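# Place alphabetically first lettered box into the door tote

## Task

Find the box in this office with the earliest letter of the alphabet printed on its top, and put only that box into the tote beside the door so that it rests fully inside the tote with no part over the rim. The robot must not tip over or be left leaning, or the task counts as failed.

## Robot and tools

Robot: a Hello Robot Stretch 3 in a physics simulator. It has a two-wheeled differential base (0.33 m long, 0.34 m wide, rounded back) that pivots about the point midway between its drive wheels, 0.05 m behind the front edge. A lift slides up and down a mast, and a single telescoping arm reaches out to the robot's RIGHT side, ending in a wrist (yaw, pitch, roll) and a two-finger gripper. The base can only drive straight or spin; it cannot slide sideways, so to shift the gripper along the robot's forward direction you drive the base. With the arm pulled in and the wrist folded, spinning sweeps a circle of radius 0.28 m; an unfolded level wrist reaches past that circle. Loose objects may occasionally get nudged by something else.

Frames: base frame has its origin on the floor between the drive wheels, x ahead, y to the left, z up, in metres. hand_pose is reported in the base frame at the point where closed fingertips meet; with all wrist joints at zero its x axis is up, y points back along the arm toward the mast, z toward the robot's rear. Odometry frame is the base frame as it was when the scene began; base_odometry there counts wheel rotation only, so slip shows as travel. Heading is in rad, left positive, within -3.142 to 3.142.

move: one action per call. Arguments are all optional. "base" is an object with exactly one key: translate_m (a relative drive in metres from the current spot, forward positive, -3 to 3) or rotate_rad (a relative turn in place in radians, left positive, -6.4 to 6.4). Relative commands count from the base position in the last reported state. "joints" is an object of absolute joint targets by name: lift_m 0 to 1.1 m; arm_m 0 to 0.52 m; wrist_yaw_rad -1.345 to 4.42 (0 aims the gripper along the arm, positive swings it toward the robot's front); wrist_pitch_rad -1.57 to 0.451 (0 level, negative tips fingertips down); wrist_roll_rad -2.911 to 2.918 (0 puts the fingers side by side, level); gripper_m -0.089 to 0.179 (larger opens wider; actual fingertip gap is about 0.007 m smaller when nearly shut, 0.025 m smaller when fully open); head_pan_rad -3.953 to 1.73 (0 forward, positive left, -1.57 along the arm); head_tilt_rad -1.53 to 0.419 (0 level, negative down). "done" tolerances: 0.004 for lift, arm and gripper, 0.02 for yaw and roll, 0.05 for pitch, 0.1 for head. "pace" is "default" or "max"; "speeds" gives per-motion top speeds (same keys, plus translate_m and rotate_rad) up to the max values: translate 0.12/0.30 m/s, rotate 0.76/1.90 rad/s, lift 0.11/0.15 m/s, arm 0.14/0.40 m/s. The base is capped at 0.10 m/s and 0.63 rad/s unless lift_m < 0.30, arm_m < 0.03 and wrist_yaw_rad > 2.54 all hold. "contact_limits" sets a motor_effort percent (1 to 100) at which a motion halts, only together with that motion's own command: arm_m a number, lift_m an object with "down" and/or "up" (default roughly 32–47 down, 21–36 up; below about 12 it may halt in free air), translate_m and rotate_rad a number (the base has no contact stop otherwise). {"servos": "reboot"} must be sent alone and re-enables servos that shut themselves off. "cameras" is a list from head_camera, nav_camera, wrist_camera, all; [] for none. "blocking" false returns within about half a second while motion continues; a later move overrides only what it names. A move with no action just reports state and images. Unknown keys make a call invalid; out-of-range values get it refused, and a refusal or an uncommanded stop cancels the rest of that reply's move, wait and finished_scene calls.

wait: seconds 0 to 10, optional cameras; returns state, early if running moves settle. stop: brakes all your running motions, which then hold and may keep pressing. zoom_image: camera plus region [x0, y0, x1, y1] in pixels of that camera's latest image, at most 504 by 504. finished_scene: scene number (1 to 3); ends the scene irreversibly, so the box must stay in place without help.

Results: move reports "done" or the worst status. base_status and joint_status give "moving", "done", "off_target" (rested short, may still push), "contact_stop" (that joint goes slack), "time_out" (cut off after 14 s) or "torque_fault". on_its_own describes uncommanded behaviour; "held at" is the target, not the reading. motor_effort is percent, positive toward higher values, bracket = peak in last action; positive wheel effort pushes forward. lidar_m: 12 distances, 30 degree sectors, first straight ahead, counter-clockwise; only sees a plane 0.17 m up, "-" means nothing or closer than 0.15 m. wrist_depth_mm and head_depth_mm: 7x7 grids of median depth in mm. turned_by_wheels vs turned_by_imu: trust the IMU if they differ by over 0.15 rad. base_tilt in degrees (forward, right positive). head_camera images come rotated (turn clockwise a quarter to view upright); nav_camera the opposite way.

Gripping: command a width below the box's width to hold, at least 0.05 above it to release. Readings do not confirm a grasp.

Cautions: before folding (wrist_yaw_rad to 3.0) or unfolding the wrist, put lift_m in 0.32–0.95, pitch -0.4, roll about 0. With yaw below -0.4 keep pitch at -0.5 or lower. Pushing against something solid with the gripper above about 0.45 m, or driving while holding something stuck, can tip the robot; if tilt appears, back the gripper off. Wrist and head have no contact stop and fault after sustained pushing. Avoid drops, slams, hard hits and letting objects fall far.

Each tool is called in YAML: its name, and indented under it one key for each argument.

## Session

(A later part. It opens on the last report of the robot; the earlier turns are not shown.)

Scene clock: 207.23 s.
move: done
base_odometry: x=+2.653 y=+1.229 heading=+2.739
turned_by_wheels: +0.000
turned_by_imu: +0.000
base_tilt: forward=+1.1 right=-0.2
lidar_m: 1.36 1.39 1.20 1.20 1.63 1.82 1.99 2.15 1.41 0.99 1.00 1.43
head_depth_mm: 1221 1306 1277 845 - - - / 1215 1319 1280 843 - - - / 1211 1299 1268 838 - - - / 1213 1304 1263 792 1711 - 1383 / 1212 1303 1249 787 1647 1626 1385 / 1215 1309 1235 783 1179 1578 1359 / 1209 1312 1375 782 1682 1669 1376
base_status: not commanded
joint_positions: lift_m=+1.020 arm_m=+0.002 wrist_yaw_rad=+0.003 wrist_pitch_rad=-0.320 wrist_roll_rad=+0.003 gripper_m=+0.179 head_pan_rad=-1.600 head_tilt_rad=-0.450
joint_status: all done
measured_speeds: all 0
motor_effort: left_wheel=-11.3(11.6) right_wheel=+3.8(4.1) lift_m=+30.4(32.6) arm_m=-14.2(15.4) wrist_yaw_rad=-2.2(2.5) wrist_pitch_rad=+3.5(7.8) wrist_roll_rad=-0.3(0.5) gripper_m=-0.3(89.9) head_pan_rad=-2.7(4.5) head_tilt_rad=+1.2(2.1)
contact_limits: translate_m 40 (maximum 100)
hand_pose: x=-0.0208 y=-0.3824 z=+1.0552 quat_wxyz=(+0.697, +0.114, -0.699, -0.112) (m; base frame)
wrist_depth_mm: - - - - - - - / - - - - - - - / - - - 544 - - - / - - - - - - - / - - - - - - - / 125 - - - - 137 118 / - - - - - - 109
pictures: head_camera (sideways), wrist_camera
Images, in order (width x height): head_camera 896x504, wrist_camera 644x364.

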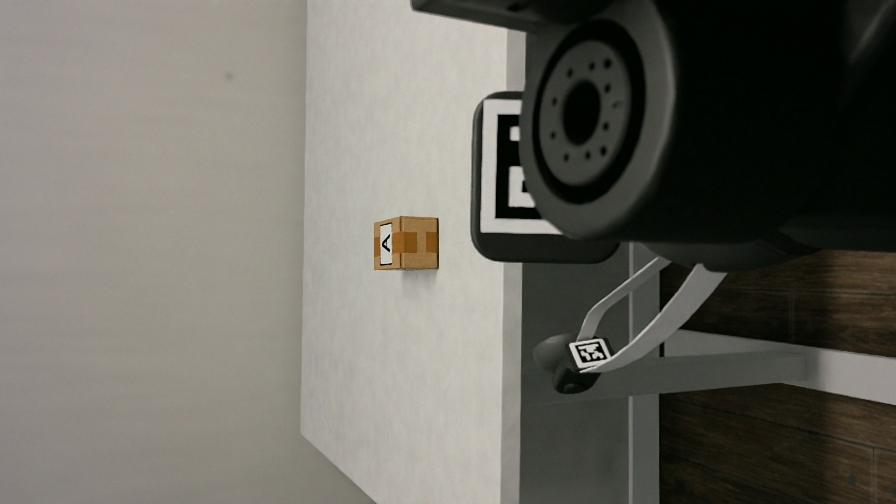

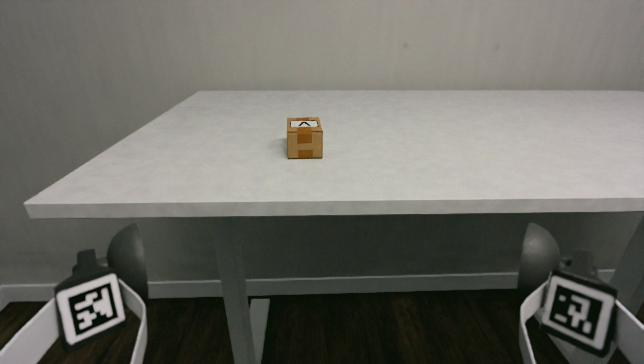

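move:
  base: {"translate_m":0.06}
  joints: {"arm_m":0.25,"lift_m":0.98}
  cameras: ["wrist_camera","head_camera"]

Scene clock: 217.03 s.
move: done
base_odometry: x=+2.598 y=+1.252 heading=+2.739
turned_by_wheels: +0.000
turned_by_imu: +0.001
base_tilt: forward=+0.9 right=+0.0
lidar_m: 1.30 1.33 1.75 1.18 1.64 1.87 2.04 1.44 1.46 0.98 1.46 1.36
head_depth_mm: 1215 1309 371 335 1701 1691 1385 / 1219 1307 336 340 1701 1686 1391 / 1209 1300 1263 360 1693 1680 1391 / 1211 1302 1263 679 1697 1671 1390 / 1206 1305 1246 750 1646 1522 1348 / 1201 1300 1241 779 1683 1658 1369 / 1208 1289 1395 783 1690 1659 1377
base_status: done
joint_positions: lift_m=+0.980 arm_m=+0.250 wrist_yaw_rad=+0.003 wrist_pitch_rad=-0.320 wrist_roll_rad=+0.003 gripper_m=+0.179 head_pan_rad=-1.600 head_tilt_rad=-0.450
joint_status: all done
measured_speeds: all 0
motor_effort: left_wheel=+6.4(7.7) right_wheel=+5.4(13.3) lift_m=+23.4(29.1) arm_m=+20.9(24.3) wrist_yaw_rad=-1.7(2.2) wrist_pitch_rad=+3.5(3.8) wrist_roll_rad=-0.4(0.5) gripper_m=+0.7(1.4) head_pan_rad=-3.3(3.8) head_tilt_rad=+2.4(3.0)
hand_pose: x=-0.0208 y=-0.6306 z=+1.0152 quat_wxyz=(+0.697, +0.114, -0.699, -0.112) (m; base frame)
wrist_depth_mm: - - - - - - - / - - - - - - - / - - - - - - - / 359 387 367 320 366 392 371 / 308 309 296 296 297 315 297 / 116 223 239 241 241 230 122 / 193 195 200 201 204 206 107
pictures: head_camera (sideways), wrist_camera
Images, in order (width x height): head_camera 896x504, wrist_camera 644x364.

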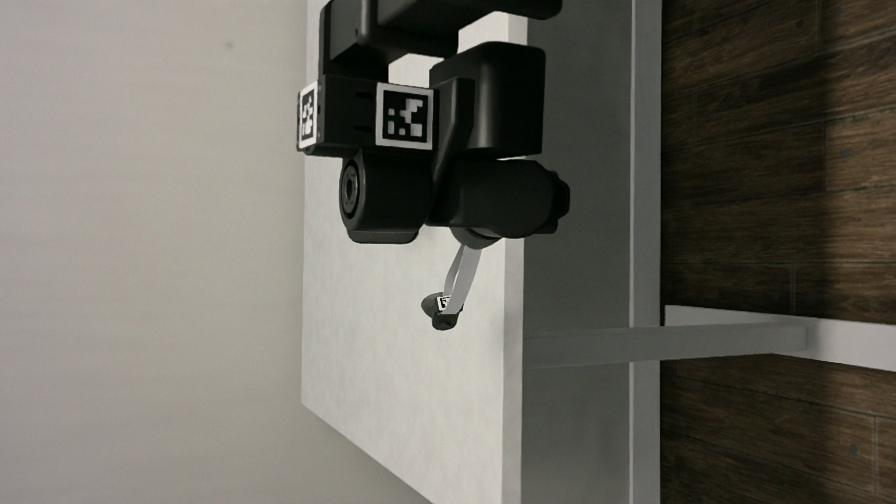

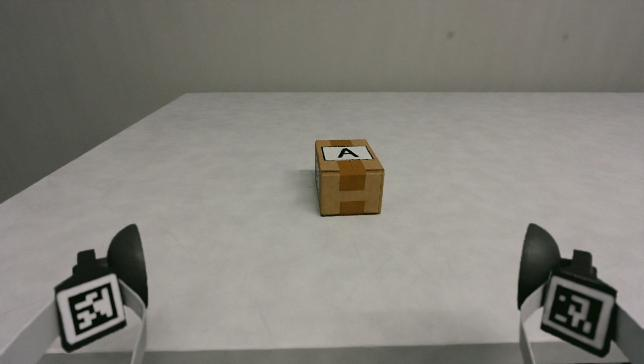

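move:
  base: {"translate_m":-0.018}
  joints: {"lift_m":0.95}

move:
  joints: {"arm_m":0.38}
  contact_limits: {"arm_m":40}
  cameras: ["wrist_camera","head_camera"]

Scene clock: 224.20 s.
move: done
base_odometry: x=+2.615 y=+1.245 heading=+2.739
turned_by_wheels: +0.000
turned_by_imu: +0.001
base_tilt: forward=+1.0 right=+0.0
lidar_m: 1.31 1.34 1.78 1.19 1.63 1.85 2.02 1.44 1.43 0.98 1.46 1.38
head_depth_mm: 1212 1295 1275 319 1702 1689 1398 / 1213 1304 1269 353 355 1673 1378 / 1208 1302 1257 365 385 1676 1388 / 1211 1303 1263 709 1689 1675 1380 / 1209 1285 1253 785 1696 1521 1349 / 1200 1296 1237 782 1668 1631 1379 / 1209 1302 1398 778 1712 1667 1381
base_status: done
joint_positions: lift_m=+0.950 arm_m=+0.250 wrist_yaw_rad=+0.003 wrist_pitch_rad=-0.320 wrist_roll_rad=+0.003 gripper_m=+0.179 head_pan_rad=-1.600 head_tilt_rad=-0.450
joint_status: all done
measured_speeds: all 0
motor_effort: left_wheel=-6.7(9.0) right_wheel=-3.3(9.5) lift_m=+20.6(25.2) arm_m=+20.4(20.9) wrist_yaw_rad=-1.7(2.4) wrist_pitch_rad=+3.3(3.7) wrist_roll_rad=-0.2(0.7) gripper_m=+0.1(1.2) head_pan_rad=-3.3(4.2) head_tilt_rad=+3.4(3.8)
hand_pose: x=-0.0208 y=-0.6306 z=+0.9853 quat_wxyz=(+0.697, +0.114, -0.699, -0.112) (m; base frame)
wrist_depth_mm: - - - - - - - / - - - - - - - / - 399 - 309 - - - / 340 323 324 304 325 323 326 / 245 244 246 245 246 259 247 / 125 183 199 198 198 192 122 / - 190 191 - - - 109
pictures: none

Scene clock: 226.40 s.
move: done
base_odometry: x=+2.615 y=+1.245 heading=+2.739
turned_by_wheels: +0.000
turned_by_imu: +0.000
base_tilt: forward=+1.0 right=+0.0
lidar_m: 1.31 1.35 1.78 1.19 1.63 1.85 2.02 1.43 1.43 0.98 1.46 1.38
head_depth_mm: 1220 1314 1285 331 1729 1674 1391 / 1206 1311 503 476 1702 1685 1384 / 1210 1296 482 498 1706 1662 1378 / 1216 1305 1261 712 1698 1674 1373 / 1211 1305 1254 758 1669 1536 1342 / 1207 1302 1238 786 1680 1611 1379 / 1212 1301 1382 780 1704 1670 1383
base_status: not commanded
joint_positions: lift_m=+0.950 arm_m=+0.380 wrist_yaw_rad=+0.003 wrist_pitch_rad=-0.320 wrist_roll_rad=+0.003 gripper_m=+0.179 head_pan_rad=-1.600 head_tilt_rad=-0.450
joint_status: all done
measured_speeds: all 0
motor_effort: left_wheel=-6.5(6.8) right_wheel=-3.2(4.1) lift_m=+22.1(22.3) arm_m=+20.0(23.0) wrist_yaw_rad=-2.1(2.7) wrist_pitch_rad=+3.5(3.9) wrist_roll_rad=-0.2(0.5) gripper_m=+0.3(1.0) head_pan_rad=-2.5(3.9) head_tilt_rad=+2.3(4.0)
contact_limits: arm_m 40 (drawing in: default 38, maximum 55; extending or still: default 47, maximum 70)
hand_pose: x=-0.0208 y=-0.7606 z=+0.9853 quat_wxyz=(+0.697, +0.114, -0.699, -0.112) (m; base frame)
wrist_depth_mm: - - - - - - - / - - - - - - - / - 398 - - - - - / 342 321 322 210 323 327 327 / 243 246 244 177 234 260 246 / 125 182 198 190 193 191 122 / 154 160 165 165 165 166 109
pictures: head_camera (sideways), wrist_camera
Images, in order (width x height): head_camera 896x504, wrist_camera 644x364.

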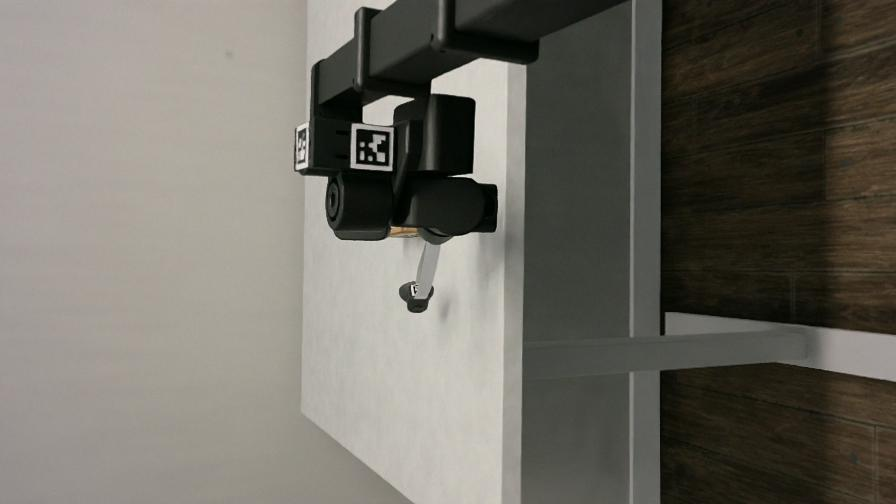

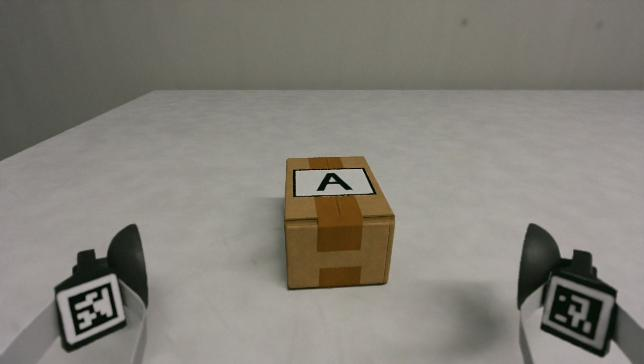

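move:
  joints: {"arm_m":0.455,"lift_m":0.935}
  contact_limits: {"arm_m":40}
  cameras: ["wrist_camera"]

move:
  joints: {"gripper_m":0.03}
  cameras: ["wrist_camera"]

Scene clock: 231.67 s.
move: done
base_odometry: x=+2.615 y=+1.245 heading=+2.739
turned_by_wheels: +0.000
turned_by_imu: +0.001
base_tilt: forward=+1.0 right=-0.2
lidar_m: 1.31 1.34 1.77 1.18 1.63 1.85 2.02 1.44 1.43 0.98 1.46 1.38
head_depth_mm: 1211 1306 1292 333 1715 1701 1399 / 1224 1312 1013 686 1713 1683 1391 / 1226 1302 553 585 1714 1675 1378 / 1217 1302 1262 717 1699 1673 1392 / 1206 1301 1251 787 1681 1537 1346 / 1218 1293 1244 783 1675 1617 1384 / 1214 1294 1388 778 1697 1680 1382
base_status: not commanded
joint_positions: lift_m=+0.935 arm_m=+0.455 wrist_yaw_rad=+0.003 wrist_pitch_rad=-0.320 wrist_roll_rad=+0.003 gripper_m=+0.179 head_pan_rad=-1.600 head_tilt_rad=-0.450
joint_status: all done
measured_speeds: all 0
motor_effort: left_wheel=-6.4(6.8) right_wheel=-3.8(4.2) lift_m=+20.9(23.8) arm_m=+19.8(23.9) wrist_yaw_rad=-1.9(2.4) wrist_pitch_rad=+4.0(4.0) wrist_roll_rad=-0.3(0.4) gripper_m=+0.2(1.3) head_pan_rad=-2.8(3.9) head_tilt_rad=+2.6(4.1)
contact_limits: arm_m 40 (drawing in: default 38, maximum 55; extending or still: default 47, maximum 70)
hand_pose: x=-0.0208 y=-0.8356 z=+0.9703 quat_wxyz=(+0.697, +0.114, -0.699, -0.112) (m; base frame)
wrist_depth_mm: - - - - - - - / - - - - - - - / 379 386 383 383 384 358 388 / 285 287 286 288 291 292 291 / 217 218 217 134 201 221 221 / 125 139 170 109 113 165 123 / - 143 143 102 107 148 109
pictures: wrist_camera
Images, in order (width x height): wrist_camera 644x364.

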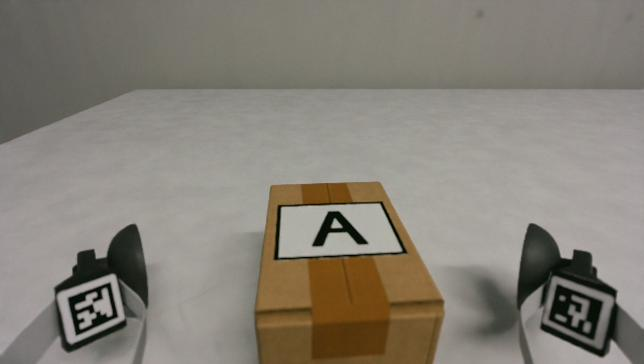

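Scene clock: 233.70 s.
move: done
base_odometry: x=+2.615 y=+1.245 heading=+2.739
turned_by_wheels: +0.000
turned_by_imu: +0.000
base_tilt: forward=+1.1 right=-0.2
lidar_m: 1.31 1.35 1.77 1.18 1.63 1.85 2.02 1.44 1.44 0.98 1.47 1.38
head_depth_mm: 1221 1308 1280 334 1710 1679 1375 / 1215 1304 1014 683 1701 1689 1385 / 1218 1306 552 585 1710 1690 1380 / 1210 1300 1251 717 1703 1665 1388 / 1214 1300 1257 786 1676 1543 1344 / 1207 1307 1238 782 1666 1622 1386 / 1207 1305 1395 778 1693 1662 1383
base_status: not commanded
joint_positions: lift_m=+0.935 arm_m=+0.455 wrist_yaw_rad=+0.002 wrist_pitch_rad=-0.320 wrist_roll_rad=+0.003 gripper_m=+0.032 head_pan_rad=-1.600 head_tilt_rad=-0.450
joint_status: all done
measured_speeds: all 0
motor_effort: left_wheel=-6.7(6.9) right_wheel=-3.6(4.1) lift_m=+21.2(21.4) arm_m=+11.1(19.7) wrist_yaw_rad=-1.1(2.3) wrist_pitch_rad=+3.5(3.8) wrist_roll_rad=-0.2(0.5) gripper_m=-27.3(98.4) head_pan_rad=-3.7(3.9) head_tilt_rad=+3.2(4.4)
contact_limits: arm_m 40 (drawing in: default 38, maximum 55; extending or still: default 47, maximum 70)
hand_pose: x=-0.0210 y=-0.8356 z=+0.9703 quat_wxyz=(+0.697, +0.113, -0.699, -0.112) (m; base frame)
wrist_depth_mm: - - - - - - - / - - - - - - - / 381 383 386 381 387 360 391 / 286 287 289 178 290 290 290 / 218 217 152 134 149 220 221 / 182 176 126 108 117 165 178 / 148 121 124 105 109 139 148
pictures: wrist_camera
Images, in order (width x height): wrist_camera 644x364.

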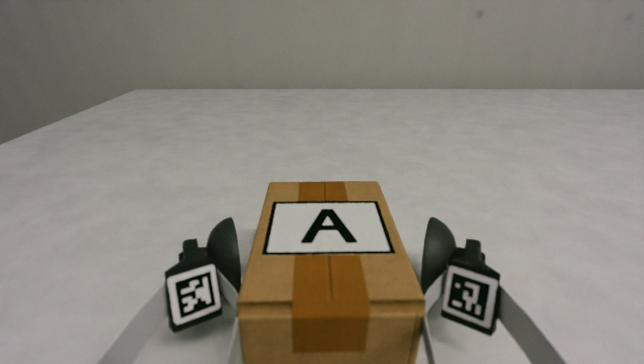

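move:
  joints: {"gripper_m":0.0}

move:
  joints: {"lift_m":1.0}

move:
  joints: {"arm_m":0.0}
  cameras: ["wrist_camera"]

Scene clock: 237.70 s.
move: done
base_odometry: x=+2.615 y=+1.245 heading=+2.739
turned_by_wheels: +0.000
turned_by_imu: +0.001
base_tilt: forward=+0.9 right=+0.0
lidar_m: 1.31 1.35 1.78 1.18 1.64 1.86 2.02 1.43 1.43 0.98 1.46 1.38
head_depth_mm: 1218 1307 1285 334 1718 1678 1393 / 1208 1307 1007 686 1696 1687 1389 / 1210 1308 554 581 1694 1668 1379 / 1212 1310 1253 716 1700 1677 1386 / 1204 1310 1253 786 1690 1540 1358 / 1213 1294 1237 783 1678 1627 1376 / 1210 1301 1397 779 1693 1665 1377
base_status: not commanded
joint_positions: lift_m=+0.935 arm_m=+0.455 wrist_yaw_rad=+0.002 wrist_pitch_rad=-0.320 wrist_roll_rad=+0.003 gripper_m=+0.002 head_pan_rad=-1.600 head_tilt_rad=-0.450
joint_status: all done
measured_speeds: all 0
motor_effort: left_wheel=-6.6(6.8) right_wheel=-3.4(3.8) lift_m=+22.3(22.5) arm_m=-6.3(6.4) wrist_yaw_rad=-1.2(2.0) wrist_pitch_rad=+3.5(3.7) wrist_roll_rad=-0.4(0.4) gripper_m=-39.9(100.0) head_pan_rad=-1.6(3.8) head_tilt_rad=+3.3(3.8)
contact_limits: arm_m 40 (drawing in: default 38, maximum 55; extending or still: default 47, maximum 70)
hand_pose: x=-0.0210 y=-0.8356 z=+0.9703 quat_wxyz=(+0.697, +0.113, -0.699, -0.112) (m; base frame)
wrist_depth_mm: - - - - - - - / - - - - - - - / 381 385 380 383 390 359 389 / 286 286 287 178 291 290 288 / 218 217 153 134 148 219 220 / 183 175 126 108 118 165 178 / 147 120 110 104 109 139 148
pictures: none

Scene clock: 239.13 s.
move: done
base_odometry: x=+2.615 y=+1.245 heading=+2.739
turned_by_wheels: +0.000
turned_by_imu: +0.000
base_tilt: forward=+0.9 right=-0.2
lidar_m: 1.31 1.35 1.78 1.19 1.63 1.86 2.02 1.44 1.44 0.98 1.46 1.38
head_depth_mm: 1215 1315 313 753 1712 1696 1398 / 1214 1281 519 796 1690 1685 1393 / 1206 1280 528 790 1700 1682 1381 / 1208 1308 1159 789 1702 1668 1379 / 1210 1313 1250 785 1689 1538 1348 / 1209 1304 1230 782 1692 1634 1371 / 1213 1295 1390 781 1685 1663 1385
base_status: not commanded
joint_positions: lift_m=+1.000 arm_m=+0.455 wrist_yaw_rad=+0.002 wrist_pitch_rad=-0.325 wrist_roll_rad=+0.003 gripper_m=+0.005 head_pan_rad=-1.600 head_tilt_rad=-0.450
joint_status: all done
measured_speeds: all 0
on_its_own: gripper_m is held at +0.004, not at your +0.000, by its stall guard, which is not easing now
motor_effort: left_wheel=-6.6(6.8) right_wheel=-3.0(4.0) lift_m=+31.3(32.6) arm_m=-12.4(12.4) wrist_yaw_rad=-1.5(1.9) wrist_pitch_rad=+4.4(4.8) wrist_roll_rad=-0.3(0.4) gripper_m=-19.8(40.8) head_pan_rad=-2.8(3.4) head_tilt_rad=+3.4(4.3)
contact_limits: arm_m 40 (drawing in: default 38, maximum 55; extending or still: default 47, maximum 70)
hand_pose: x=-0.0210 y=-0.8351 z=+1.0340 quat_wxyz=(+0.697, +0.115, -0.698, -0.114) (m; base frame)
wrist_depth_mm: - - - - - - - / - - - - - - - / - - - - - - - / 398 394 374 172 377 401 384 / 321 324 154 137 146 327 327 / 261 261 125 114 119 244 265 / 225 120 110 105 109 207 221
pictures: none

Scene clock: 243.67 s.
move: done
base_odometry: x=+2.615 y=+1.245 heading=+2.739
turned_by_wheels: +0.000
turned_by_imu: +0.001
base_tilt: forward=+1.0 right=-0.2
lidar_m: 1.31 1.35 1.77 1.18 1.64 1.85 2.02 1.44 1.43 0.98 1.46 1.38
head_depth_mm: 1225 1303 1282 801 1678 - - / 1219 1303 1276 797 690 - - / 1213 1307 1264 793 - - - / 1210 1300 1256 792 688 1738 1346 / 1205 1290 1242 789 1270 1545 1351 / 1205 1299 1234 784 1670 1613 1384 / 1204 1299 1392 781 1694 1657 1385
base_status: not commanded
joint_positions: lift_m=+1.000 arm_m=+0.002 wrist_yaw_rad=+0.002 wrist_pitch_rad=-0.325 wrist_roll_rad=+0.003 gripper_m=+0.005 head_pan_rad=-1.600 head_tilt_rad=-0.450
joint_status: all done
joint sent to its limit — arm_m, lower limit.
measured_speeds: all 0
on_its_own: gripper_m is held at +0.004, not at your +0.000, by its stall guard, which is not easing now
motor_effort: left_wheel=-6.8(6.9) right_wheel=-3.2(3.9) lift_m=+25.8(31.3) arm_m=-20.1(23.4) wrist_yaw_rad=-1.6(1.8) wrist_pitch_rad=+4.7(4.8) wrist_roll_rad=-0.3(0.5) gripper_m=-20.3(21.7) head_pan_rad=-1.8(4.1) head_tilt_rad=+2.4(3.9)
hand_pose: x=-0.0210 y=-0.3818 z=+1.0340 quat_wxyz=(+0.697, +0.115, -0.698, -0.114) (m; base frame)
wrist_depth_mm: - - - - - - - / - - - - - - - / - - - - - - - / - - - 173 - - - / - - 153 136 146 - - / - - 125 114 119 - - / - 120 110 105 109 - -
pictures: wrist_camera
Images, in order (width x height): wrist_camera 644x364.

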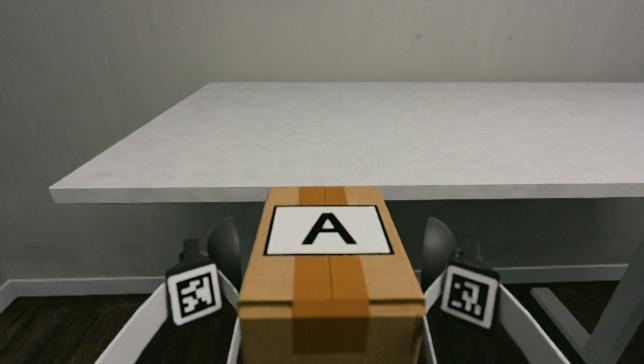

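move:
  base: {"translate_m":0.6}
  joints: {"lift_m":0.6,"head_pan_rad":0,"head_tilt_rad":-0.4}
  cameras: ["nav_camera"]

move:
  base: {"rotate_rad":1.57}
  cameras: ["nav_camera","wrist_camera"]

Scene clock: 258.60 s.
move: done
base_odometry: x=+2.063 y=+1.480 heading=+2.739
turned_by_wheels: +0.000
turned_by_imu: +0.001
base_tilt: forward=+1.0 right=-0.2
lidar_m: 0.72 0.74 0.97 1.20 1.20 1.62 2.61 1.91 1.03 1.39 1.08 0.76
head_depth_mm: 578 617 664 717 771 858 950 / 580 619 663 720 765 867 951 / 581 621 666 716 774 864 956 / 579 618 668 724 773 864 960 / 582 622 666 723 776 873 960 / 580 624 670 723 777 868 967 / 583 621 670 726 780 868 964
base_status: done
joint_positions: lift_m=+0.600 arm_m=+0.002 wrist_yaw_rad=+0.002 wrist_pitch_rad=-0.326 wrist_roll_rad=+0.003 gripper_m=+0.005 head_pan_rad=+0.000 head_tilt_rad=-0.400
joint_status: all done
measured_speeds: all 0
on_its_own: gripper_m is held at +0.004, not at your +0.000, by its stall guard, which is not easing now
motor_effort: left_wheel=+6.9(12.8) right_wheel=+3.2(10.4) lift_m=+21.4(23.3) arm_m=-15.3(18.9) wrist_yaw_rad=-1.7(2.1) wrist_pitch_rad=+4.4(4.9) wrist_roll_rad=-0.3(0.5) gripper_m=-20.4(21.6) head_pan_rad=-3.0(5.5) head_tilt_rad=+2.1(6.2)
hand_pose: x=-0.0210 y=-0.3818 z=+0.6339 quat_wxyz=(+0.697, +0.116, -0.698, -0.114) (m; base frame)
wrist_depth_mm: - - - - - - - / - - - - - - - / - - - - - - - / - - - - - - - / - - 153 136 145 - - / 939 968 125 113 119 925 - / 852 787 109 105 109 120 829
pictures: nav_camera (sideways)
Images, in order (width x height): nav_camera 672x504.

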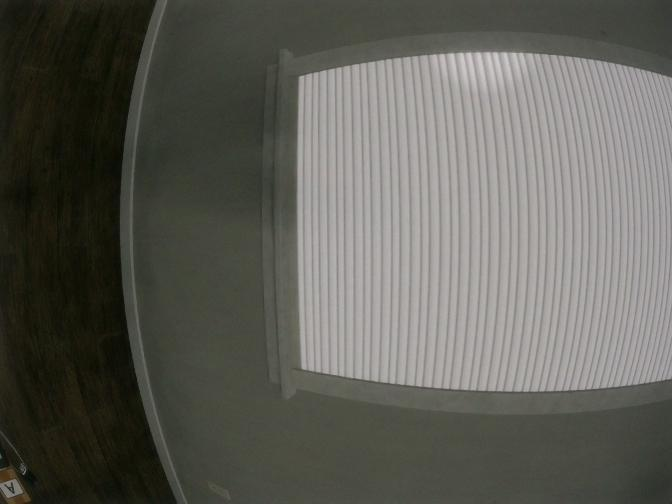

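Scene clock: 262.20 s.
move: done
base_odometry: x=+2.063 y=+1.480 heading=-1.974
turned_by_wheels: +1.569
turned_by_imu: +1.565
base_tilt: forward=+0.9 right=-0.1
lidar_m: 1.26 1.19 1.62 2.60 2.13 1.03 1.40 1.10 0.76 0.72 0.74 0.96
head_depth_mm: 2214 2207 2123 2204 2104 1780 1437 / 2895 3057 3269 2915 2307 1773 1456 / 2941 3096 3357 3101 2306 1766 1455 / 2913 3080 3358 3270 2302 1744 1435 / 2935 3061 3391 3255 2288 1766 1436 / 1206 1219 1238 1396 1435 1559 1432 / 1014 1461 1474 1694 1532 1650 1435
base_status: done
joint_positions: lift_m=+0.600 arm_m=+0.002 wrist_yaw_rad=+0.002 wrist_pitch_rad=-0.326 wrist_roll_rad=+0.003 gripper_m=+0.005 head_pan_rad=+0.000 head_tilt_rad=-0.400
joint_status: not commanded
measured_speeds: all 0
on_its_own: gripper_m is held at +0.004, not at your +0.000, by its stall guard, which is not easing now
motor_effort: left_wheel=-9.7(15.4) right_wheel=+11.6(14.9) lift_m=+21.9(22.2) arm_m=-19.8(20.7) wrist_yaw_rad=-1.3(1.7) wrist_pitch_rad=+4.4(5.0) wrist_roll_rad=-0.2(0.5) gripper_m=-20.2(22.0) head_pan_rad=-2.1(4.3) head_tilt_rad=+2.4(3.9)
hand_pose: x=-0.0210 y=-0.3818 z=+0.6339 quat_wxyz=(+0.697, +0.115, -0.698, -0.114) (m; base frame)
wrist_depth_mm: - - - - - - - / - - - - - - - / - - - - - - - / - - - 172 - - - / - - 147 137 144 - - / - - 125 114 119 120 - / - 100 107 104 107 113 -
pictures: nav_camera (sideways), wrist_camera
Images, in order (width x height): nav_camera 672x504, wrist_camera 644x364.

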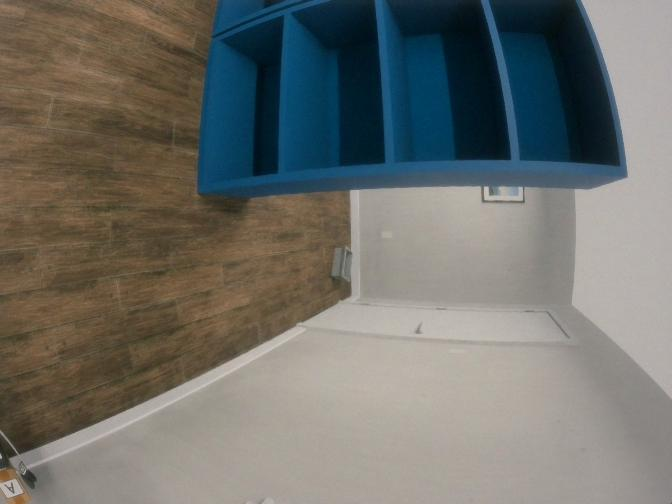

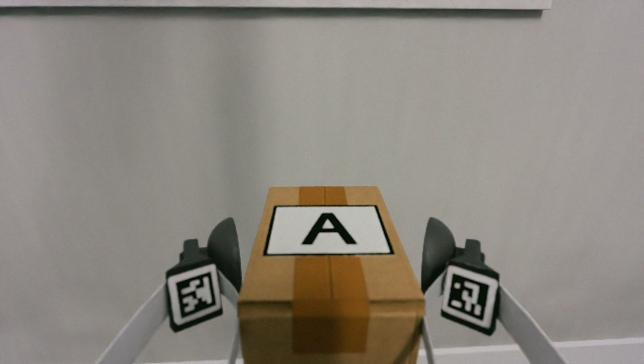

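move:
  base: {"rotate_rad":-0.06}

move:
  base: {"translate_m":1.0}
  contact_limits: {"translate_m":40}
  cameras: ["nav_camera"]

Scene clock: 267.00 s.
move: done
base_odometry: x=+2.063 y=+1.480 heading=-2.034
turned_by_wheels: -0.059
turned_by_imu: -0.059
base_tilt: forward=+0.8 right=-0.1
lidar_m: 1.90 1.20 1.62 2.61 1.91 1.03 1.10 1.18 0.78 0.72 0.73 0.92
head_depth_mm: 1858 1884 1874 1888 1893 1737 1434 / 2497 2517 2541 2556 2277 1778 1452 / 2940 3147 3412 3174 2274 1770 1450 / 2921 3081 3324 3140 2295 1783 1434 / 2860 3075 3312 3211 2293 1770 1448 / 2851 3052 3237 2854 1726 1654 1414 / 1043 1130 1149 1606 1393 1648 1424
base_status: done
joint_positions: lift_m=+0.600 arm_m=+0.002 wrist_yaw_rad=+0.002 wrist_pitch_rad=-0.326 wrist_roll_rad=+0.003 gripper_m=+0.005 head_pan_rad=+0.000 head_tilt_rad=-0.400
joint_status: not commanded
measured_speeds: all 0
on_its_own: gripper_m is held at +0.004, not at your +0.000, by its stall guard, which is not easing now
motor_effort: left_wheel=+9.8(11.9) right_wheel=-10.3(10.9) lift_m=+22.5(22.8) arm_m=-17.8(18.7) wrist_yaw_rad=-1.1(1.5) wrist_pitch_rad=+4.5(4.9) wrist_roll_rad=-0.3(0.3) gripper_m=-20.3(21.1) head_pan_rad=-3.7(4.0) head_tilt_rad=+2.4(3.5)
hand_pose: x=-0.0210 y=-0.3818 z=+0.6339 quat_wxyz=(+0.697, +0.115, -0.698, -0.114) (m; base frame)
wrist_depth_mm: - - - - - - - / - - - - - - - / - - - - - - - / - - - 172 - - - / - - 147 137 144 - - / - - 125 114 119 120 - / - 100 108 105 107 113 781
pictures: none

Scene clock: 278.13 s.
move: done
base_odometry: x=+1.616 y=+0.585 heading=-2.034
turned_by_wheels: +0.000
turned_by_imu: +0.000
base_tilt: forward=+0.9 right=-0.1
lidar_m: 1.51 0.61 0.41 1.26 3.20 2.58 2.01 0.98 0.64 0.59 0.60 0.75
head_depth_mm: 1484 1483 1484 1496 1502 1485 1419 / 2064 2101 2022 2057 2073 1772 1439 / 2057 2202 2367 2566 2238 1755 1436 / 2040 2187 2368 2546 2188 1748 1440 / 2027 2203 2324 2531 2297 1783 1439 / 2043 2155 2327 2546 2257 1752 1426 / 2010 2179 2299 2475 2257 1749 1428
base_status: done
joint_positions: lift_m=+0.600 arm_m=+0.002 wrist_yaw_rad=+0.002 wrist_pitch_rad=-0.326 wrist_roll_rad=+0.003 gripper_m=+0.005 head_pan_rad=+0.000 head_tilt_rad=-0.400
joint_status: not commanded
measured_speeds: all 0
on_its_own: gripper_m is held at +0.004, not at your +0.000, by its stall guard, which is not easing now
motor_effort: left_wheel=+5.1(17.8) right_wheel=+4.6(8.3) lift_m=+23.4(23.7) arm_m=-12.2(17.9) wrist_yaw_rad=-1.1(2.1) wrist_pitch_rad=+4.6(5.1) wrist_roll_rad=-0.4(0.6) gripper_m=-19.6(21.6) head_pan_rad=-2.3(4.7) head_tilt_rad=+0.8(3.9)
contact_limits: translate_m 40 (maximum 100)
hand_pose: x=-0.0210 y=-0.3818 z=+0.6339 quat_wxyz=(+0.697, +0.115, -0.698, -0.114) (m; base frame)
wrist_depth_mm: - - - - - - - / - - - - - - - / - - - - - - - / - - - 171 - - - / - - 147 137 144 - - / - - 125 113 119 120 - / - 99 108 105 107 113 -
pictures: nav_camera (sideways)
Images, in order (width x height): nav_camera 672x504.

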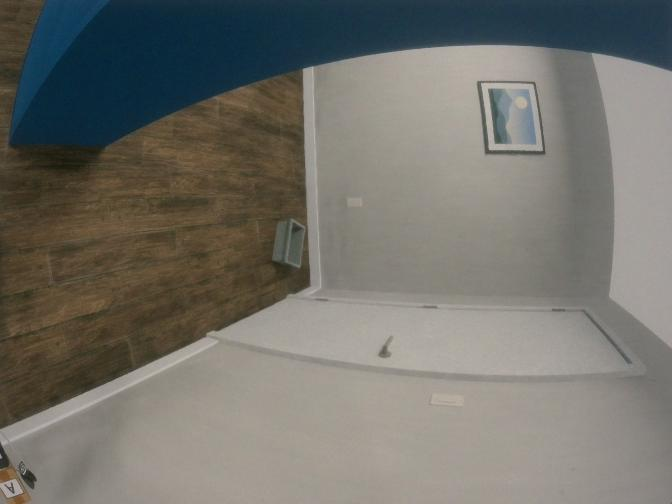

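move:
  base: {"translate_m":0.88}
  joints: {"head_tilt_rad":-0.7}
  contact_limits: {"translate_m":40}
  cameras: ["nav_camera","head_camera"]

Scene clock: 293.73 s.
move: done
base_odometry: x=+1.223 y=-0.202 heading=-2.034
turned_by_wheels: +0.000
turned_by_imu: +0.000
base_tilt: forward=+1.1 right=-0.2
lidar_m: 1.20 1.52 1.91 1.74 0.55 0.61 2.87 0.79 0.52 0.48 0.48 0.58
head_depth_mm: 1231 1249 1220 1240 1280 1288 1186 / 1324 1484 1643 1795 1581 1385 1202 / 1316 1475 1691 1870 1588 1387 1200 / 1303 1468 1663 1852 1556 1386 1206 / 1302 1464 1653 1859 1587 1378 1205 / 1301 1452 1627 1841 1616 1383 1189 / 1292 1429 1611 1849 1627 1378 1200
base_status: done
joint_positions: lift_m=+0.600 arm_m=+0.002 wrist_yaw_rad=+0.002 wrist_pitch_rad=-0.326 wrist_roll_rad=+0.003 gripper_m=+0.005 head_pan_rad=+0.000 head_tilt_rad=-0.700
joint_status: all done
measured_speeds: all 0
on_its_own: gripper_m is held at +0.004, not at your +0.000, by its stall guard, which is not easing now
motor_effort: left_wheel=+10.0(18.5) right_wheel=+0.2(9.7) lift_m=+24.9(25.2) arm_m=-5.8(10.9) wrist_yaw_rad=-0.9(1.8) wrist_pitch_rad=+4.8(5.0) wrist_roll_rad=-0.2(0.6) gripper_m=-20.3(21.9) head_pan_rad=-1.8(4.4) head_tilt_rad=-3.4(5.4)
contact_limits: translate_m 40 (maximum 100)
hand_pose: x=-0.0210 y=-0.3818 z=+0.6339 quat_wxyz=(+0.697, +0.115, -0.698, -0.114) (m; base frame)
wrist_depth_mm: 196 201 207 214 221 226 233 / 207 214 218 228 235 243 251 / 221 228 236 243 253 262 272 / 238 243 251 253 270 278 - / 256 265 153 137 144 - - / 273 270 124 114 118 120 - / - 99 108 105 107 113 -
pictures: head_camera (sideways), nav_camera (sideways)
Images, in order (width x height): head_camera 896x504, nav_camera 672x504.

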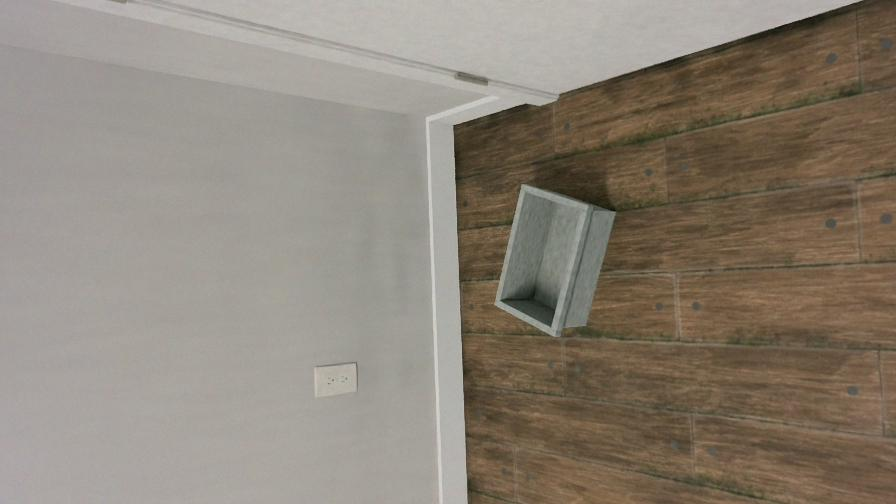

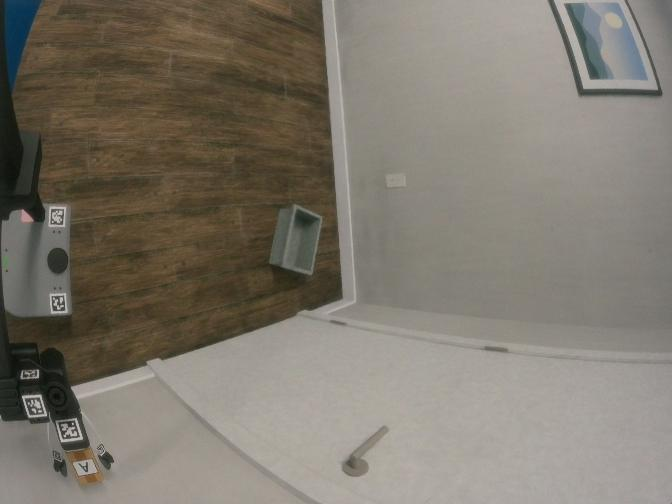

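move:
  base: {"translate_m":0.28}
  contact_limits: {"translate_m":40}

move:
  base: {"rotate_rad":1.59}
  joints: {"head_pan_rad":-1.6,"head_tilt_rad":-0.9}
  cameras: ["head_camera","wrist_camera"]

Scene clock: 302.00 s.
move: done
base_odometry: x=+1.098 y=-0.453 heading=-2.033
turned_by_wheels: +0.000
turned_by_imu: +0.000
base_tilt: forward=+1.0 right=-0.3
lidar_m: 1.16 1.25 1.56 2.72 0.82 0.72 3.51 0.73 0.48 0.41 0.42 0.53
head_depth_mm: 1064 1147 1175 1128 1165 1188 1158 / 1078 1206 1368 1561 1563 1380 1207 / 1069 1202 1363 1585 1622 1355 1208 / 1063 1199 1345 1570 1625 1327 1197 / 1060 1186 1344 1549 1630 1363 1209 / 1050 1172 1339 1538 1612 1374 1207 / 1048 1170 1317 1526 1616 1380 1193
base_status: done
joint_positions: lift_m=+0.600 arm_m=+0.002 wrist_yaw_rad=+0.002 wrist_pitch_rad=-0.326 wrist_roll_rad=+0.003 gripper_m=+0.005 head_pan_rad=+0.000 head_tilt_rad=-0.700
joint_status: not commanded
measured_speeds: all 0
on_its_own: gripper_m is held at +0.004, not at your +0.000, by its stall guard, which is not easing now
motor_effort: left_wheel=+12.6(17.4) right_wheel=-2.4(11.2) lift_m=+25.7(25.8) arm_m=-2.5(4.6) wrist_yaw_rad=-1.5(1.9) wrist_pitch_rad=+4.7(4.9) wrist_roll_rad=-0.3(0.6) gripper_m=-19.4(21.7) head_pan_rad=-1.4(3.4) head_tilt_rad=-3.2(4.9)
contact_limits: translate_m 40 (maximum 100)
hand_pose: x=-0.0210 y=-0.3818 z=+0.6339 quat_wxyz=(+0.697, +0.115, -0.698, -0.114) (m; base frame)
wrist_depth_mm: - - 174 181 186 192 198 / - - 187 191 200 205 214 / - - 199 206 214 221 230 / 175 - 212 215 229 239 250 / 192 - 153 137 146 262 273 / 210 194 125 114 119 121 - / 228 100 107 105 107 113 -
pictures: none

Scene clock: 305.63 s.
move: done
base_odometry: x=+1.098 y=-0.453 heading=-0.444
turned_by_wheels: +1.589
turned_by_imu: +1.583
base_tilt: forward=+0.8 right=-0.2
lidar_m: 2.69 0.82 0.72 3.14 0.73 0.48 0.41 0.42 0.54 1.17 1.25 1.56
head_depth_mm: 1087 1129 1102 1161 1209 1198 403 / 1167 1347 1531 1552 1415 1253 413 / 1159 1342 1591 1607 711 532 443 / 1146 1321 1574 1619 712 1202 1100 / 1135 1314 1562 1613 1389 1255 1134 / 1134 1310 1529 1634 1417 1264 1131 / 1108 1285 1525 1608 1418 1269 1138
base_status: done
joint_positions: lift_m=+0.600 arm_m=+0.002 wrist_yaw_rad=-0.003 wrist_pitch_rad=-0.331 wrist_roll_rad=+0.004 gripper_m=+0.005 head_pan_rad=-1.604 head_tilt_rad=-0.902
joint_status: all done
measured_speeds: all 0
on_its_own: gripper_m is held at +0.004, not at your +0.000, by its stall guard, which is not easing now
motor_effort: left_wheel=-10.4(20.5) right_wheel=+10.7(18.4) lift_m=+25.9(26.1) arm_m=-14.5(14.5) wrist_yaw_rad=+2.9(35.8) wrist_pitch_rad=+5.3(12.0) wrist_roll_rad=-0.8(1.9) gripper_m=-21.7(22.5) head_pan_rad=+3.3(5.2) head_tilt_rad=-2.1(8.3)
hand_pose: x=-0.0221 y=-0.3813 z=+0.6327 quat_wxyz=(+0.696, +0.115, -0.699, -0.118) (m; base frame)
wrist_depth_mm: - - - - - 571 348 / - - - - - 607 351 / - - - - - 629 - / - - - - - - - / - - 153 138 146 - - / - 963 125 114 119 120 - / 844 798 109 105 107 113 -
pictures: head_camera (sideways), wrist_camera
Images, in order (width x height): head_camera 896x504, wrist_camera 644x364.

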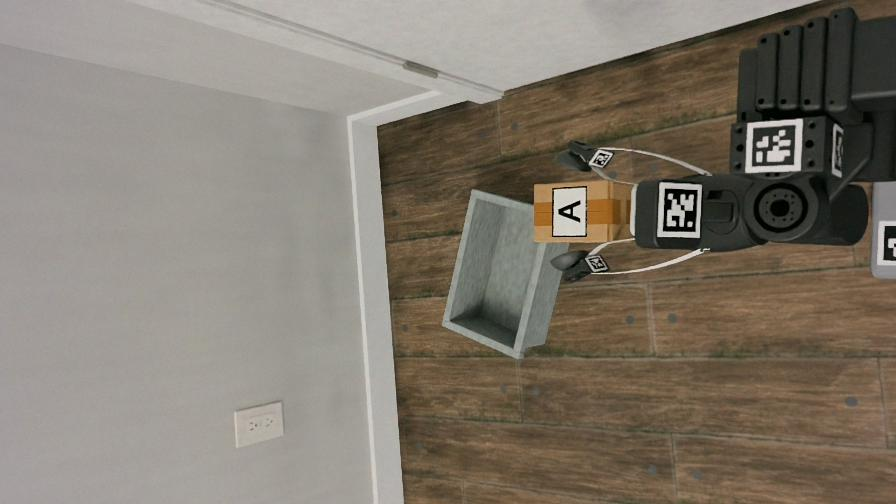

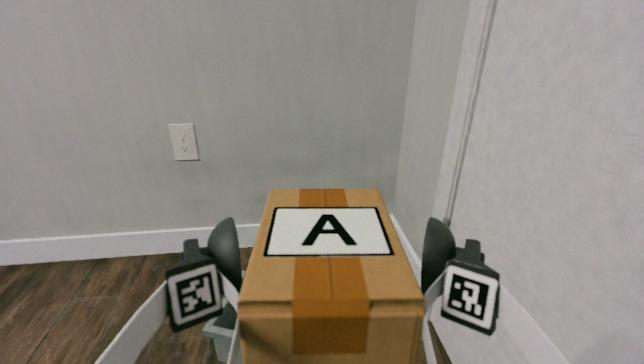

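move:
  base: {"translate_m":0.05}

move:
  joints: {"arm_m":0.37,"lift_m":0.5,"wrist_pitch_rad":-0.6}
  cameras: ["head_camera","wrist_camera"]

Scene clock: 315.73 s.
move: done
base_odometry: x=+1.143 y=-0.474 heading=-0.444
turned_by_wheels: +0.000
turned_by_imu: +0.001
base_tilt: forward=+0.9 right=-0.1
lidar_m: 2.68 0.83 0.69 3.13 0.81 0.54 0.46 0.47 0.60 1.23 1.24 1.55
head_depth_mm: 1142 1265 1304 1301 1345 1241 405 / 1155 1346 1588 1593 1407 1258 409 / 1149 1322 1579 1625 713 529 443 / 1139 1314 1576 1633 1324 1203 1104 / 1124 1308 1560 1613 1411 1268 1137 / 1122 1292 1524 1615 1415 1262 1142 / 1109 1286 1505 1618 1415 1264 1132
base_status: done
joint_positions: lift_m=+0.600 arm_m=+0.002 wrist_yaw_rad=-0.003 wrist_pitch_rad=-0.331 wrist_roll_rad=+0.004 gripper_m=+0.005 head_pan_rad=-1.600 head_tilt_rad=-0.900
joint_status: not commanded
measured_speeds: all 0
on_its_own: gripper_m is held at +0.004, not at your +0.000, by its stall guard, which is not easing now
motor_effort: left_wheel=+0.7(7.6) right_wheel=+9.7(14.9) lift_m=+26.5(26.7) arm_m=-20.0(20.5) wrist_yaw_rad=+2.6(3.3) wrist_pitch_rad=+5.3(5.9) wrist_roll_rad=-0.7(0.9) gripper_m=-21.3(22.7) head_pan_rad=+2.7(4.0) head_tilt_rad=-0.5(1.5)
hand_pose: x=-0.0221 y=-0.3813 z=+0.6327 quat_wxyz=(+0.696, +0.115, -0.699, -0.118) (m; base frame)
wrist_depth_mm: - - - - - 584 - / - - - - - 592 - / - - - - - 642 - / - - - - - 689 - / - - 153 137 146 - - / - 939 125 114 119 120 - / 868 772 109 104 108 113 -
pictures: none

Scene clock: 319.63 s.
move: done
base_odometry: x=+1.143 y=-0.474 heading=-0.444
turned_by_wheels: +0.000
turned_by_imu: +0.001
base_tilt: forward=+1.0 right=+0.0
lidar_m: 2.68 0.83 0.69 3.13 0.81 0.53 0.46 0.47 0.60 1.23 1.24 1.56
head_depth_mm: 1149 1261 1299 1304 1332 1250 1131 / 1151 1344 1597 1554 633 560 500 / 1152 1339 1593 750 1386 1255 1132 / 1142 1323 1568 1520 1390 1261 1135 / 1125 1310 1549 1624 1411 1258 1129 / 1118 1296 1534 1622 1421 1256 1131 / 1102 1282 1514 1638 1422 1253 1134
base_status: not commanded
joint_positions: lift_m=+0.500 arm_m=+0.370 wrist_yaw_rad=-0.003 wrist_pitch_rad=-0.621 wrist_roll_rad=+0.004 gripper_m=+0.005 head_pan_rad=-1.600 head_tilt_rad=-0.900
joint_status: all done
measured_speeds: all 0
on_its_own: gripper_m is held at +0.004, not at your +0.000, by its stall guard, which is not easing now
motor_effort: left_wheel=+0.7(1.0) right_wheel=+10.0(10.2) lift_m=+23.8(25.1) arm_m=+19.7(23.8) wrist_yaw_rad=+3.1(3.4) wrist_pitch_rad=+3.5(6.8) wrist_roll_rad=-0.7(1.0) gripper_m=-21.2(22.8) head_pan_rad=+3.2(5.0) head_tilt_rad=+0.1(2.1)
hand_pose: x=-0.0221 y=-0.7094 z=+0.4701 quat_wxyz=(+0.672, +0.215, -0.675, -0.218) (m; base frame)
wrist_depth_mm: 537 556 - - - - - / - - - - - - - / - - - - - - 354 / - - - 174 829 - 374 / 759 744 153 138 146 500 424 / 655 656 125 114 119 124 - / 597 560 108 104 109 510 -
pictures: head_camera (sideways), wrist_camera
Images, in order (width x height): head_camera 896x504, wrist_camera 644x364.

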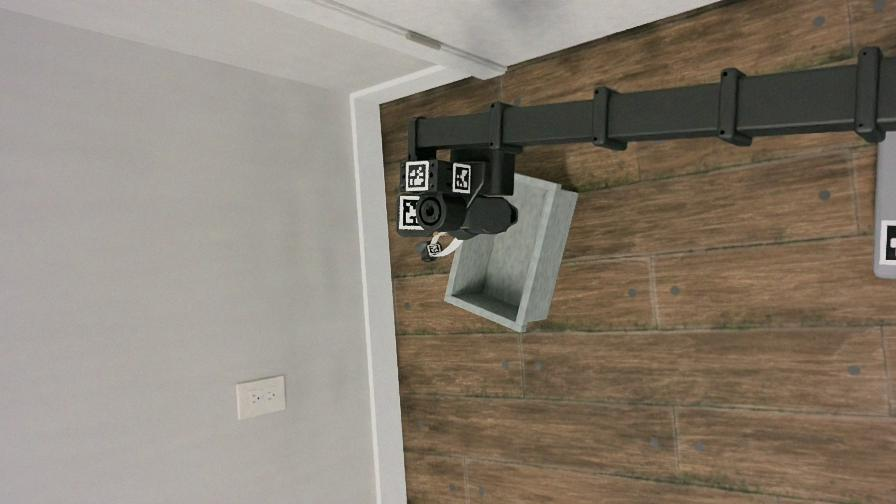

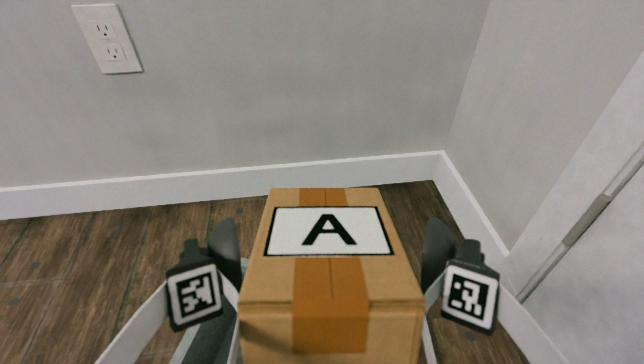

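move:
  base: {"translate_m":0.035}

move:
  joints: {"lift_m":0.38}
  cameras: ["head_camera","wrist_camera","nav_camera"]

Scene clock: 325.13 s.
move: done
base_odometry: x=+1.175 y=-0.489 heading=-0.444
turned_by_wheels: +0.000
turned_by_imu: +0.001
base_tilt: forward=+0.9 right=-0.2
lidar_m: 2.65 0.84 0.67 3.14 0.87 0.57 0.50 0.51 0.64 1.22 1.23 1.55
head_depth_mm: 1170 1281 1391 1390 1363 1261 1138 / 1152 1351 1607 1552 633 556 501 / 1143 1328 1593 756 1383 1253 1137 / 1138 1309 1565 1518 1392 1254 1136 / 1122 1290 1553 1626 1416 1262 1149 / 1110 1284 1531 1611 1422 1257 1133 / 1105 1271 1512 1625 1417 1266 1134
base_status: done
joint_positions: lift_m=+0.500 arm_m=+0.370 wrist_yaw_rad=-0.003 wrist_pitch_rad=-0.621 wrist_roll_rad=+0.004 gripper_m=+0.005 head_pan_rad=-1.600 head_tilt_rad=-0.900
joint_status: not commanded
measured_speeds: all 0
on_its_own: gripper_m is held at +0.004, not at your +0.000, by its stall guard, which is not easing now
motor_effort: left_wheel=+3.8(7.8) right_wheel=+9.4(12.5) lift_m=+27.8(27.9) arm_m=+0.8(6.5) wrist_yaw_rad=+2.9(3.5) wrist_pitch_rad=+3.6(4.0) wrist_roll_rad=-0.7(0.9) gripper_m=-21.4(22.4) head_pan_rad=+2.4(4.3) head_tilt_rad=+0.4(1.5)
hand_pose: x=-0.0221 y=-0.7094 z=+0.4701 quat_wxyz=(+0.672, +0.215, -0.675, -0.218) (m; base frame)
wrist_depth_mm: - 545 - - - - - / - - - - - - - / - - - - - - - / - - - 175 828 - 423 / 742 747 153 137 146 718 423 / 647 652 125 114 119 124 505 / 595 561 109 105 109 120 501
pictures: none

Scene clock: 327.07 s.
move: done
base_odometry: x=+1.175 y=-0.489 heading=-0.444
turned_by_wheels: +0.000
turned_by_imu: +0.000
base_tilt: forward=+0.9 right=-0.1
lidar_m: 2.65 0.84 0.67 3.12 0.87 0.57 0.50 0.51 0.64 1.22 1.24 1.55
head_depth_mm: 1166 1291 1387 1391 1370 1262 1128 / 1159 1346 1605 1605 1382 1217 619 / 1145 1336 1581 1627 868 1230 1119 / 1128 1319 1571 1621 1388 1258 1134 / 1130 1296 1539 1627 1412 1264 1138 / 1114 1298 1527 1622 1407 1259 1133 / 1102 1273 1516 1624 1422 1251 1132
base_status: not commanded
joint_positions: lift_m=+0.380 arm_m=+0.370 wrist_yaw_rad=-0.003 wrist_pitch_rad=-0.621 wrist_roll_rad=+0.004 gripper_m=+0.005 head_pan_rad=-1.600 head_tilt_rad=-0.900
joint_status: all done
measured_speeds: all 0
on_its_own: gripper_m is held at +0.004, not at your +0.000, by its stall guard, which is not easing now
motor_effort: left_wheel=+3.7(4.0) right_wheel=+9.5(9.8) lift_m=+21.3(24.7) arm_m=-7.7(7.8) wrist_yaw_rad=+3.1(3.2) wrist_pitch_rad=+3.5(3.8) wrist_roll_rad=-0.8(1.0) gripper_m=-21.2(22.8) head_pan_rad=+2.4(3.6) head_tilt_rad=+0.3(1.6)
hand_pose: x=-0.0221 y=-0.7094 z=+0.3501 quat_wxyz=(+0.672, +0.215, -0.675, -0.218) (m; base frame)
wrist_depth_mm: - - - - - - - / - - - - - - - / - - - - 771 - - / 674 681 690 713 690 678 424 / 608 601 154 137 146 599 451 / 520 527 125 114 119 500 453 / 483 120 108 105 109 451 446
pictures: head_camera (sideways), nav_camera (sideways), wrist_camera
Images, in order (width x height): head_camera 896x504, nav_camera 672x504, wrist_camera 644x364.

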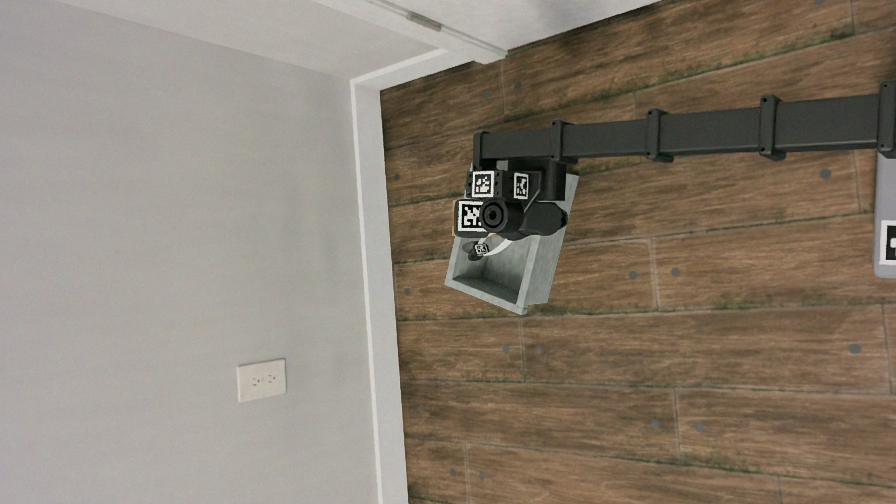

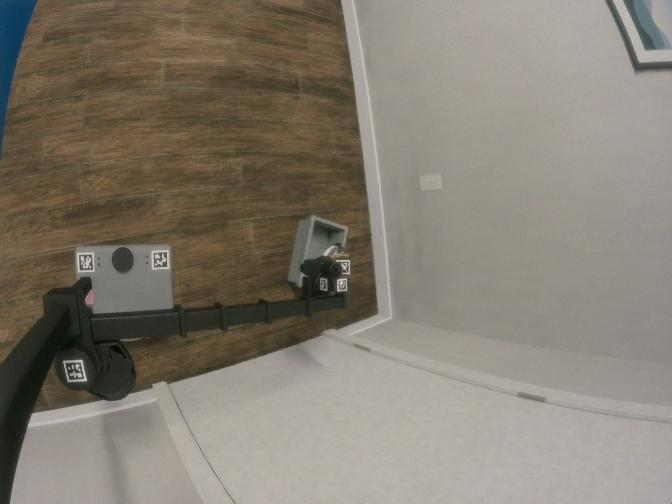

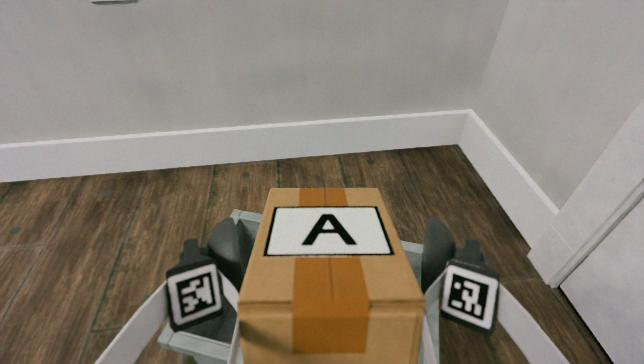

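move:
  base: {"translate_m":0.012}
  joints: {"arm_m":0.395,"lift_m":0.27}
  cameras: ["head_camera","wrist_camera"]

Scene clock: 334.00 s.
move: done
base_odometry: x=+1.186 y=-0.494 heading=-0.444
turned_by_wheels: +0.000
turned_by_imu: +0.001
base_tilt: forward=+1.1 right=-0.1
lidar_m: 2.63 0.84 0.66 3.12 0.89 0.58 0.51 0.53 0.66 1.22 1.24 1.55
head_depth_mm: 1164 1322 1424 1444 1388 1249 1137 / 1150 1344 1604 1627 1412 1242 1098 / 1144 1325 1578 1632 929 1225 1121 / 1132 1303 1577 1622 1389 1268 1124 / 1121 1293 1539 1629 1415 1259 1134 / 1108 1290 1529 1621 1420 1255 1144 / 1102 1277 1513 1611 1415 1267 1147
base_status: done
joint_positions: lift_m=+0.270 arm_m=+0.395 wrist_yaw_rad=-0.003 wrist_pitch_rad=-0.621 wrist_roll_rad=+0.004 gripper_m=+0.005 head_pan_rad=-1.600 head_tilt_rad=-0.900
joint_status: all done
measured_speeds: all 0
on_its_own: gripper_m is held at +0.004, not at your +0.000, by its stall guard, which is not easing now
motor_effort: left_wheel=+3.2(8.2) right_wheel=+6.5(11.4) lift_m=+21.4(23.1) arm_m=+19.7(23.2) wrist_yaw_rad=+3.2(3.4) wrist_pitch_rad=+3.7(4.2) wrist_roll_rad=-0.7(0.9) gripper_m=-22.2(22.6) head_pan_rad=+2.6(3.7) head_tilt_rad=-0.5(1.5)
hand_pose: x=-0.0221 y=-0.7343 z=+0.2400 quat_wxyz=(+0.672, +0.215, -0.675, -0.218) (m; base frame)
wrist_depth_mm: - - - - - - - / - - - - - - - / - 618 623 634 654 632 - / 544 543 403 539 548 542 469 / 475 470 153 137 146 455 459 / 413 414 125 114 119 395 405 / 376 121 109 104 107 120 365
pictures: head_camera (sideways), wrist_camera
Images, in order (width x height): head_camera 896x504, wrist_camera 644x364.

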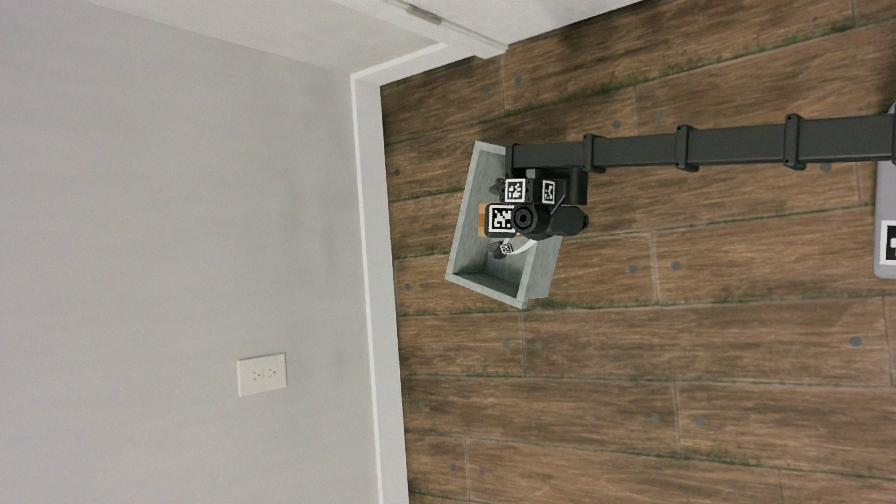

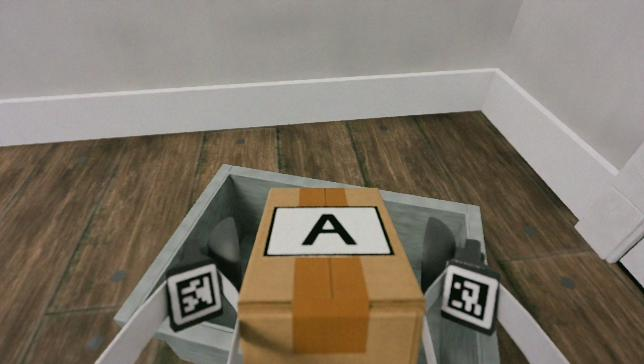

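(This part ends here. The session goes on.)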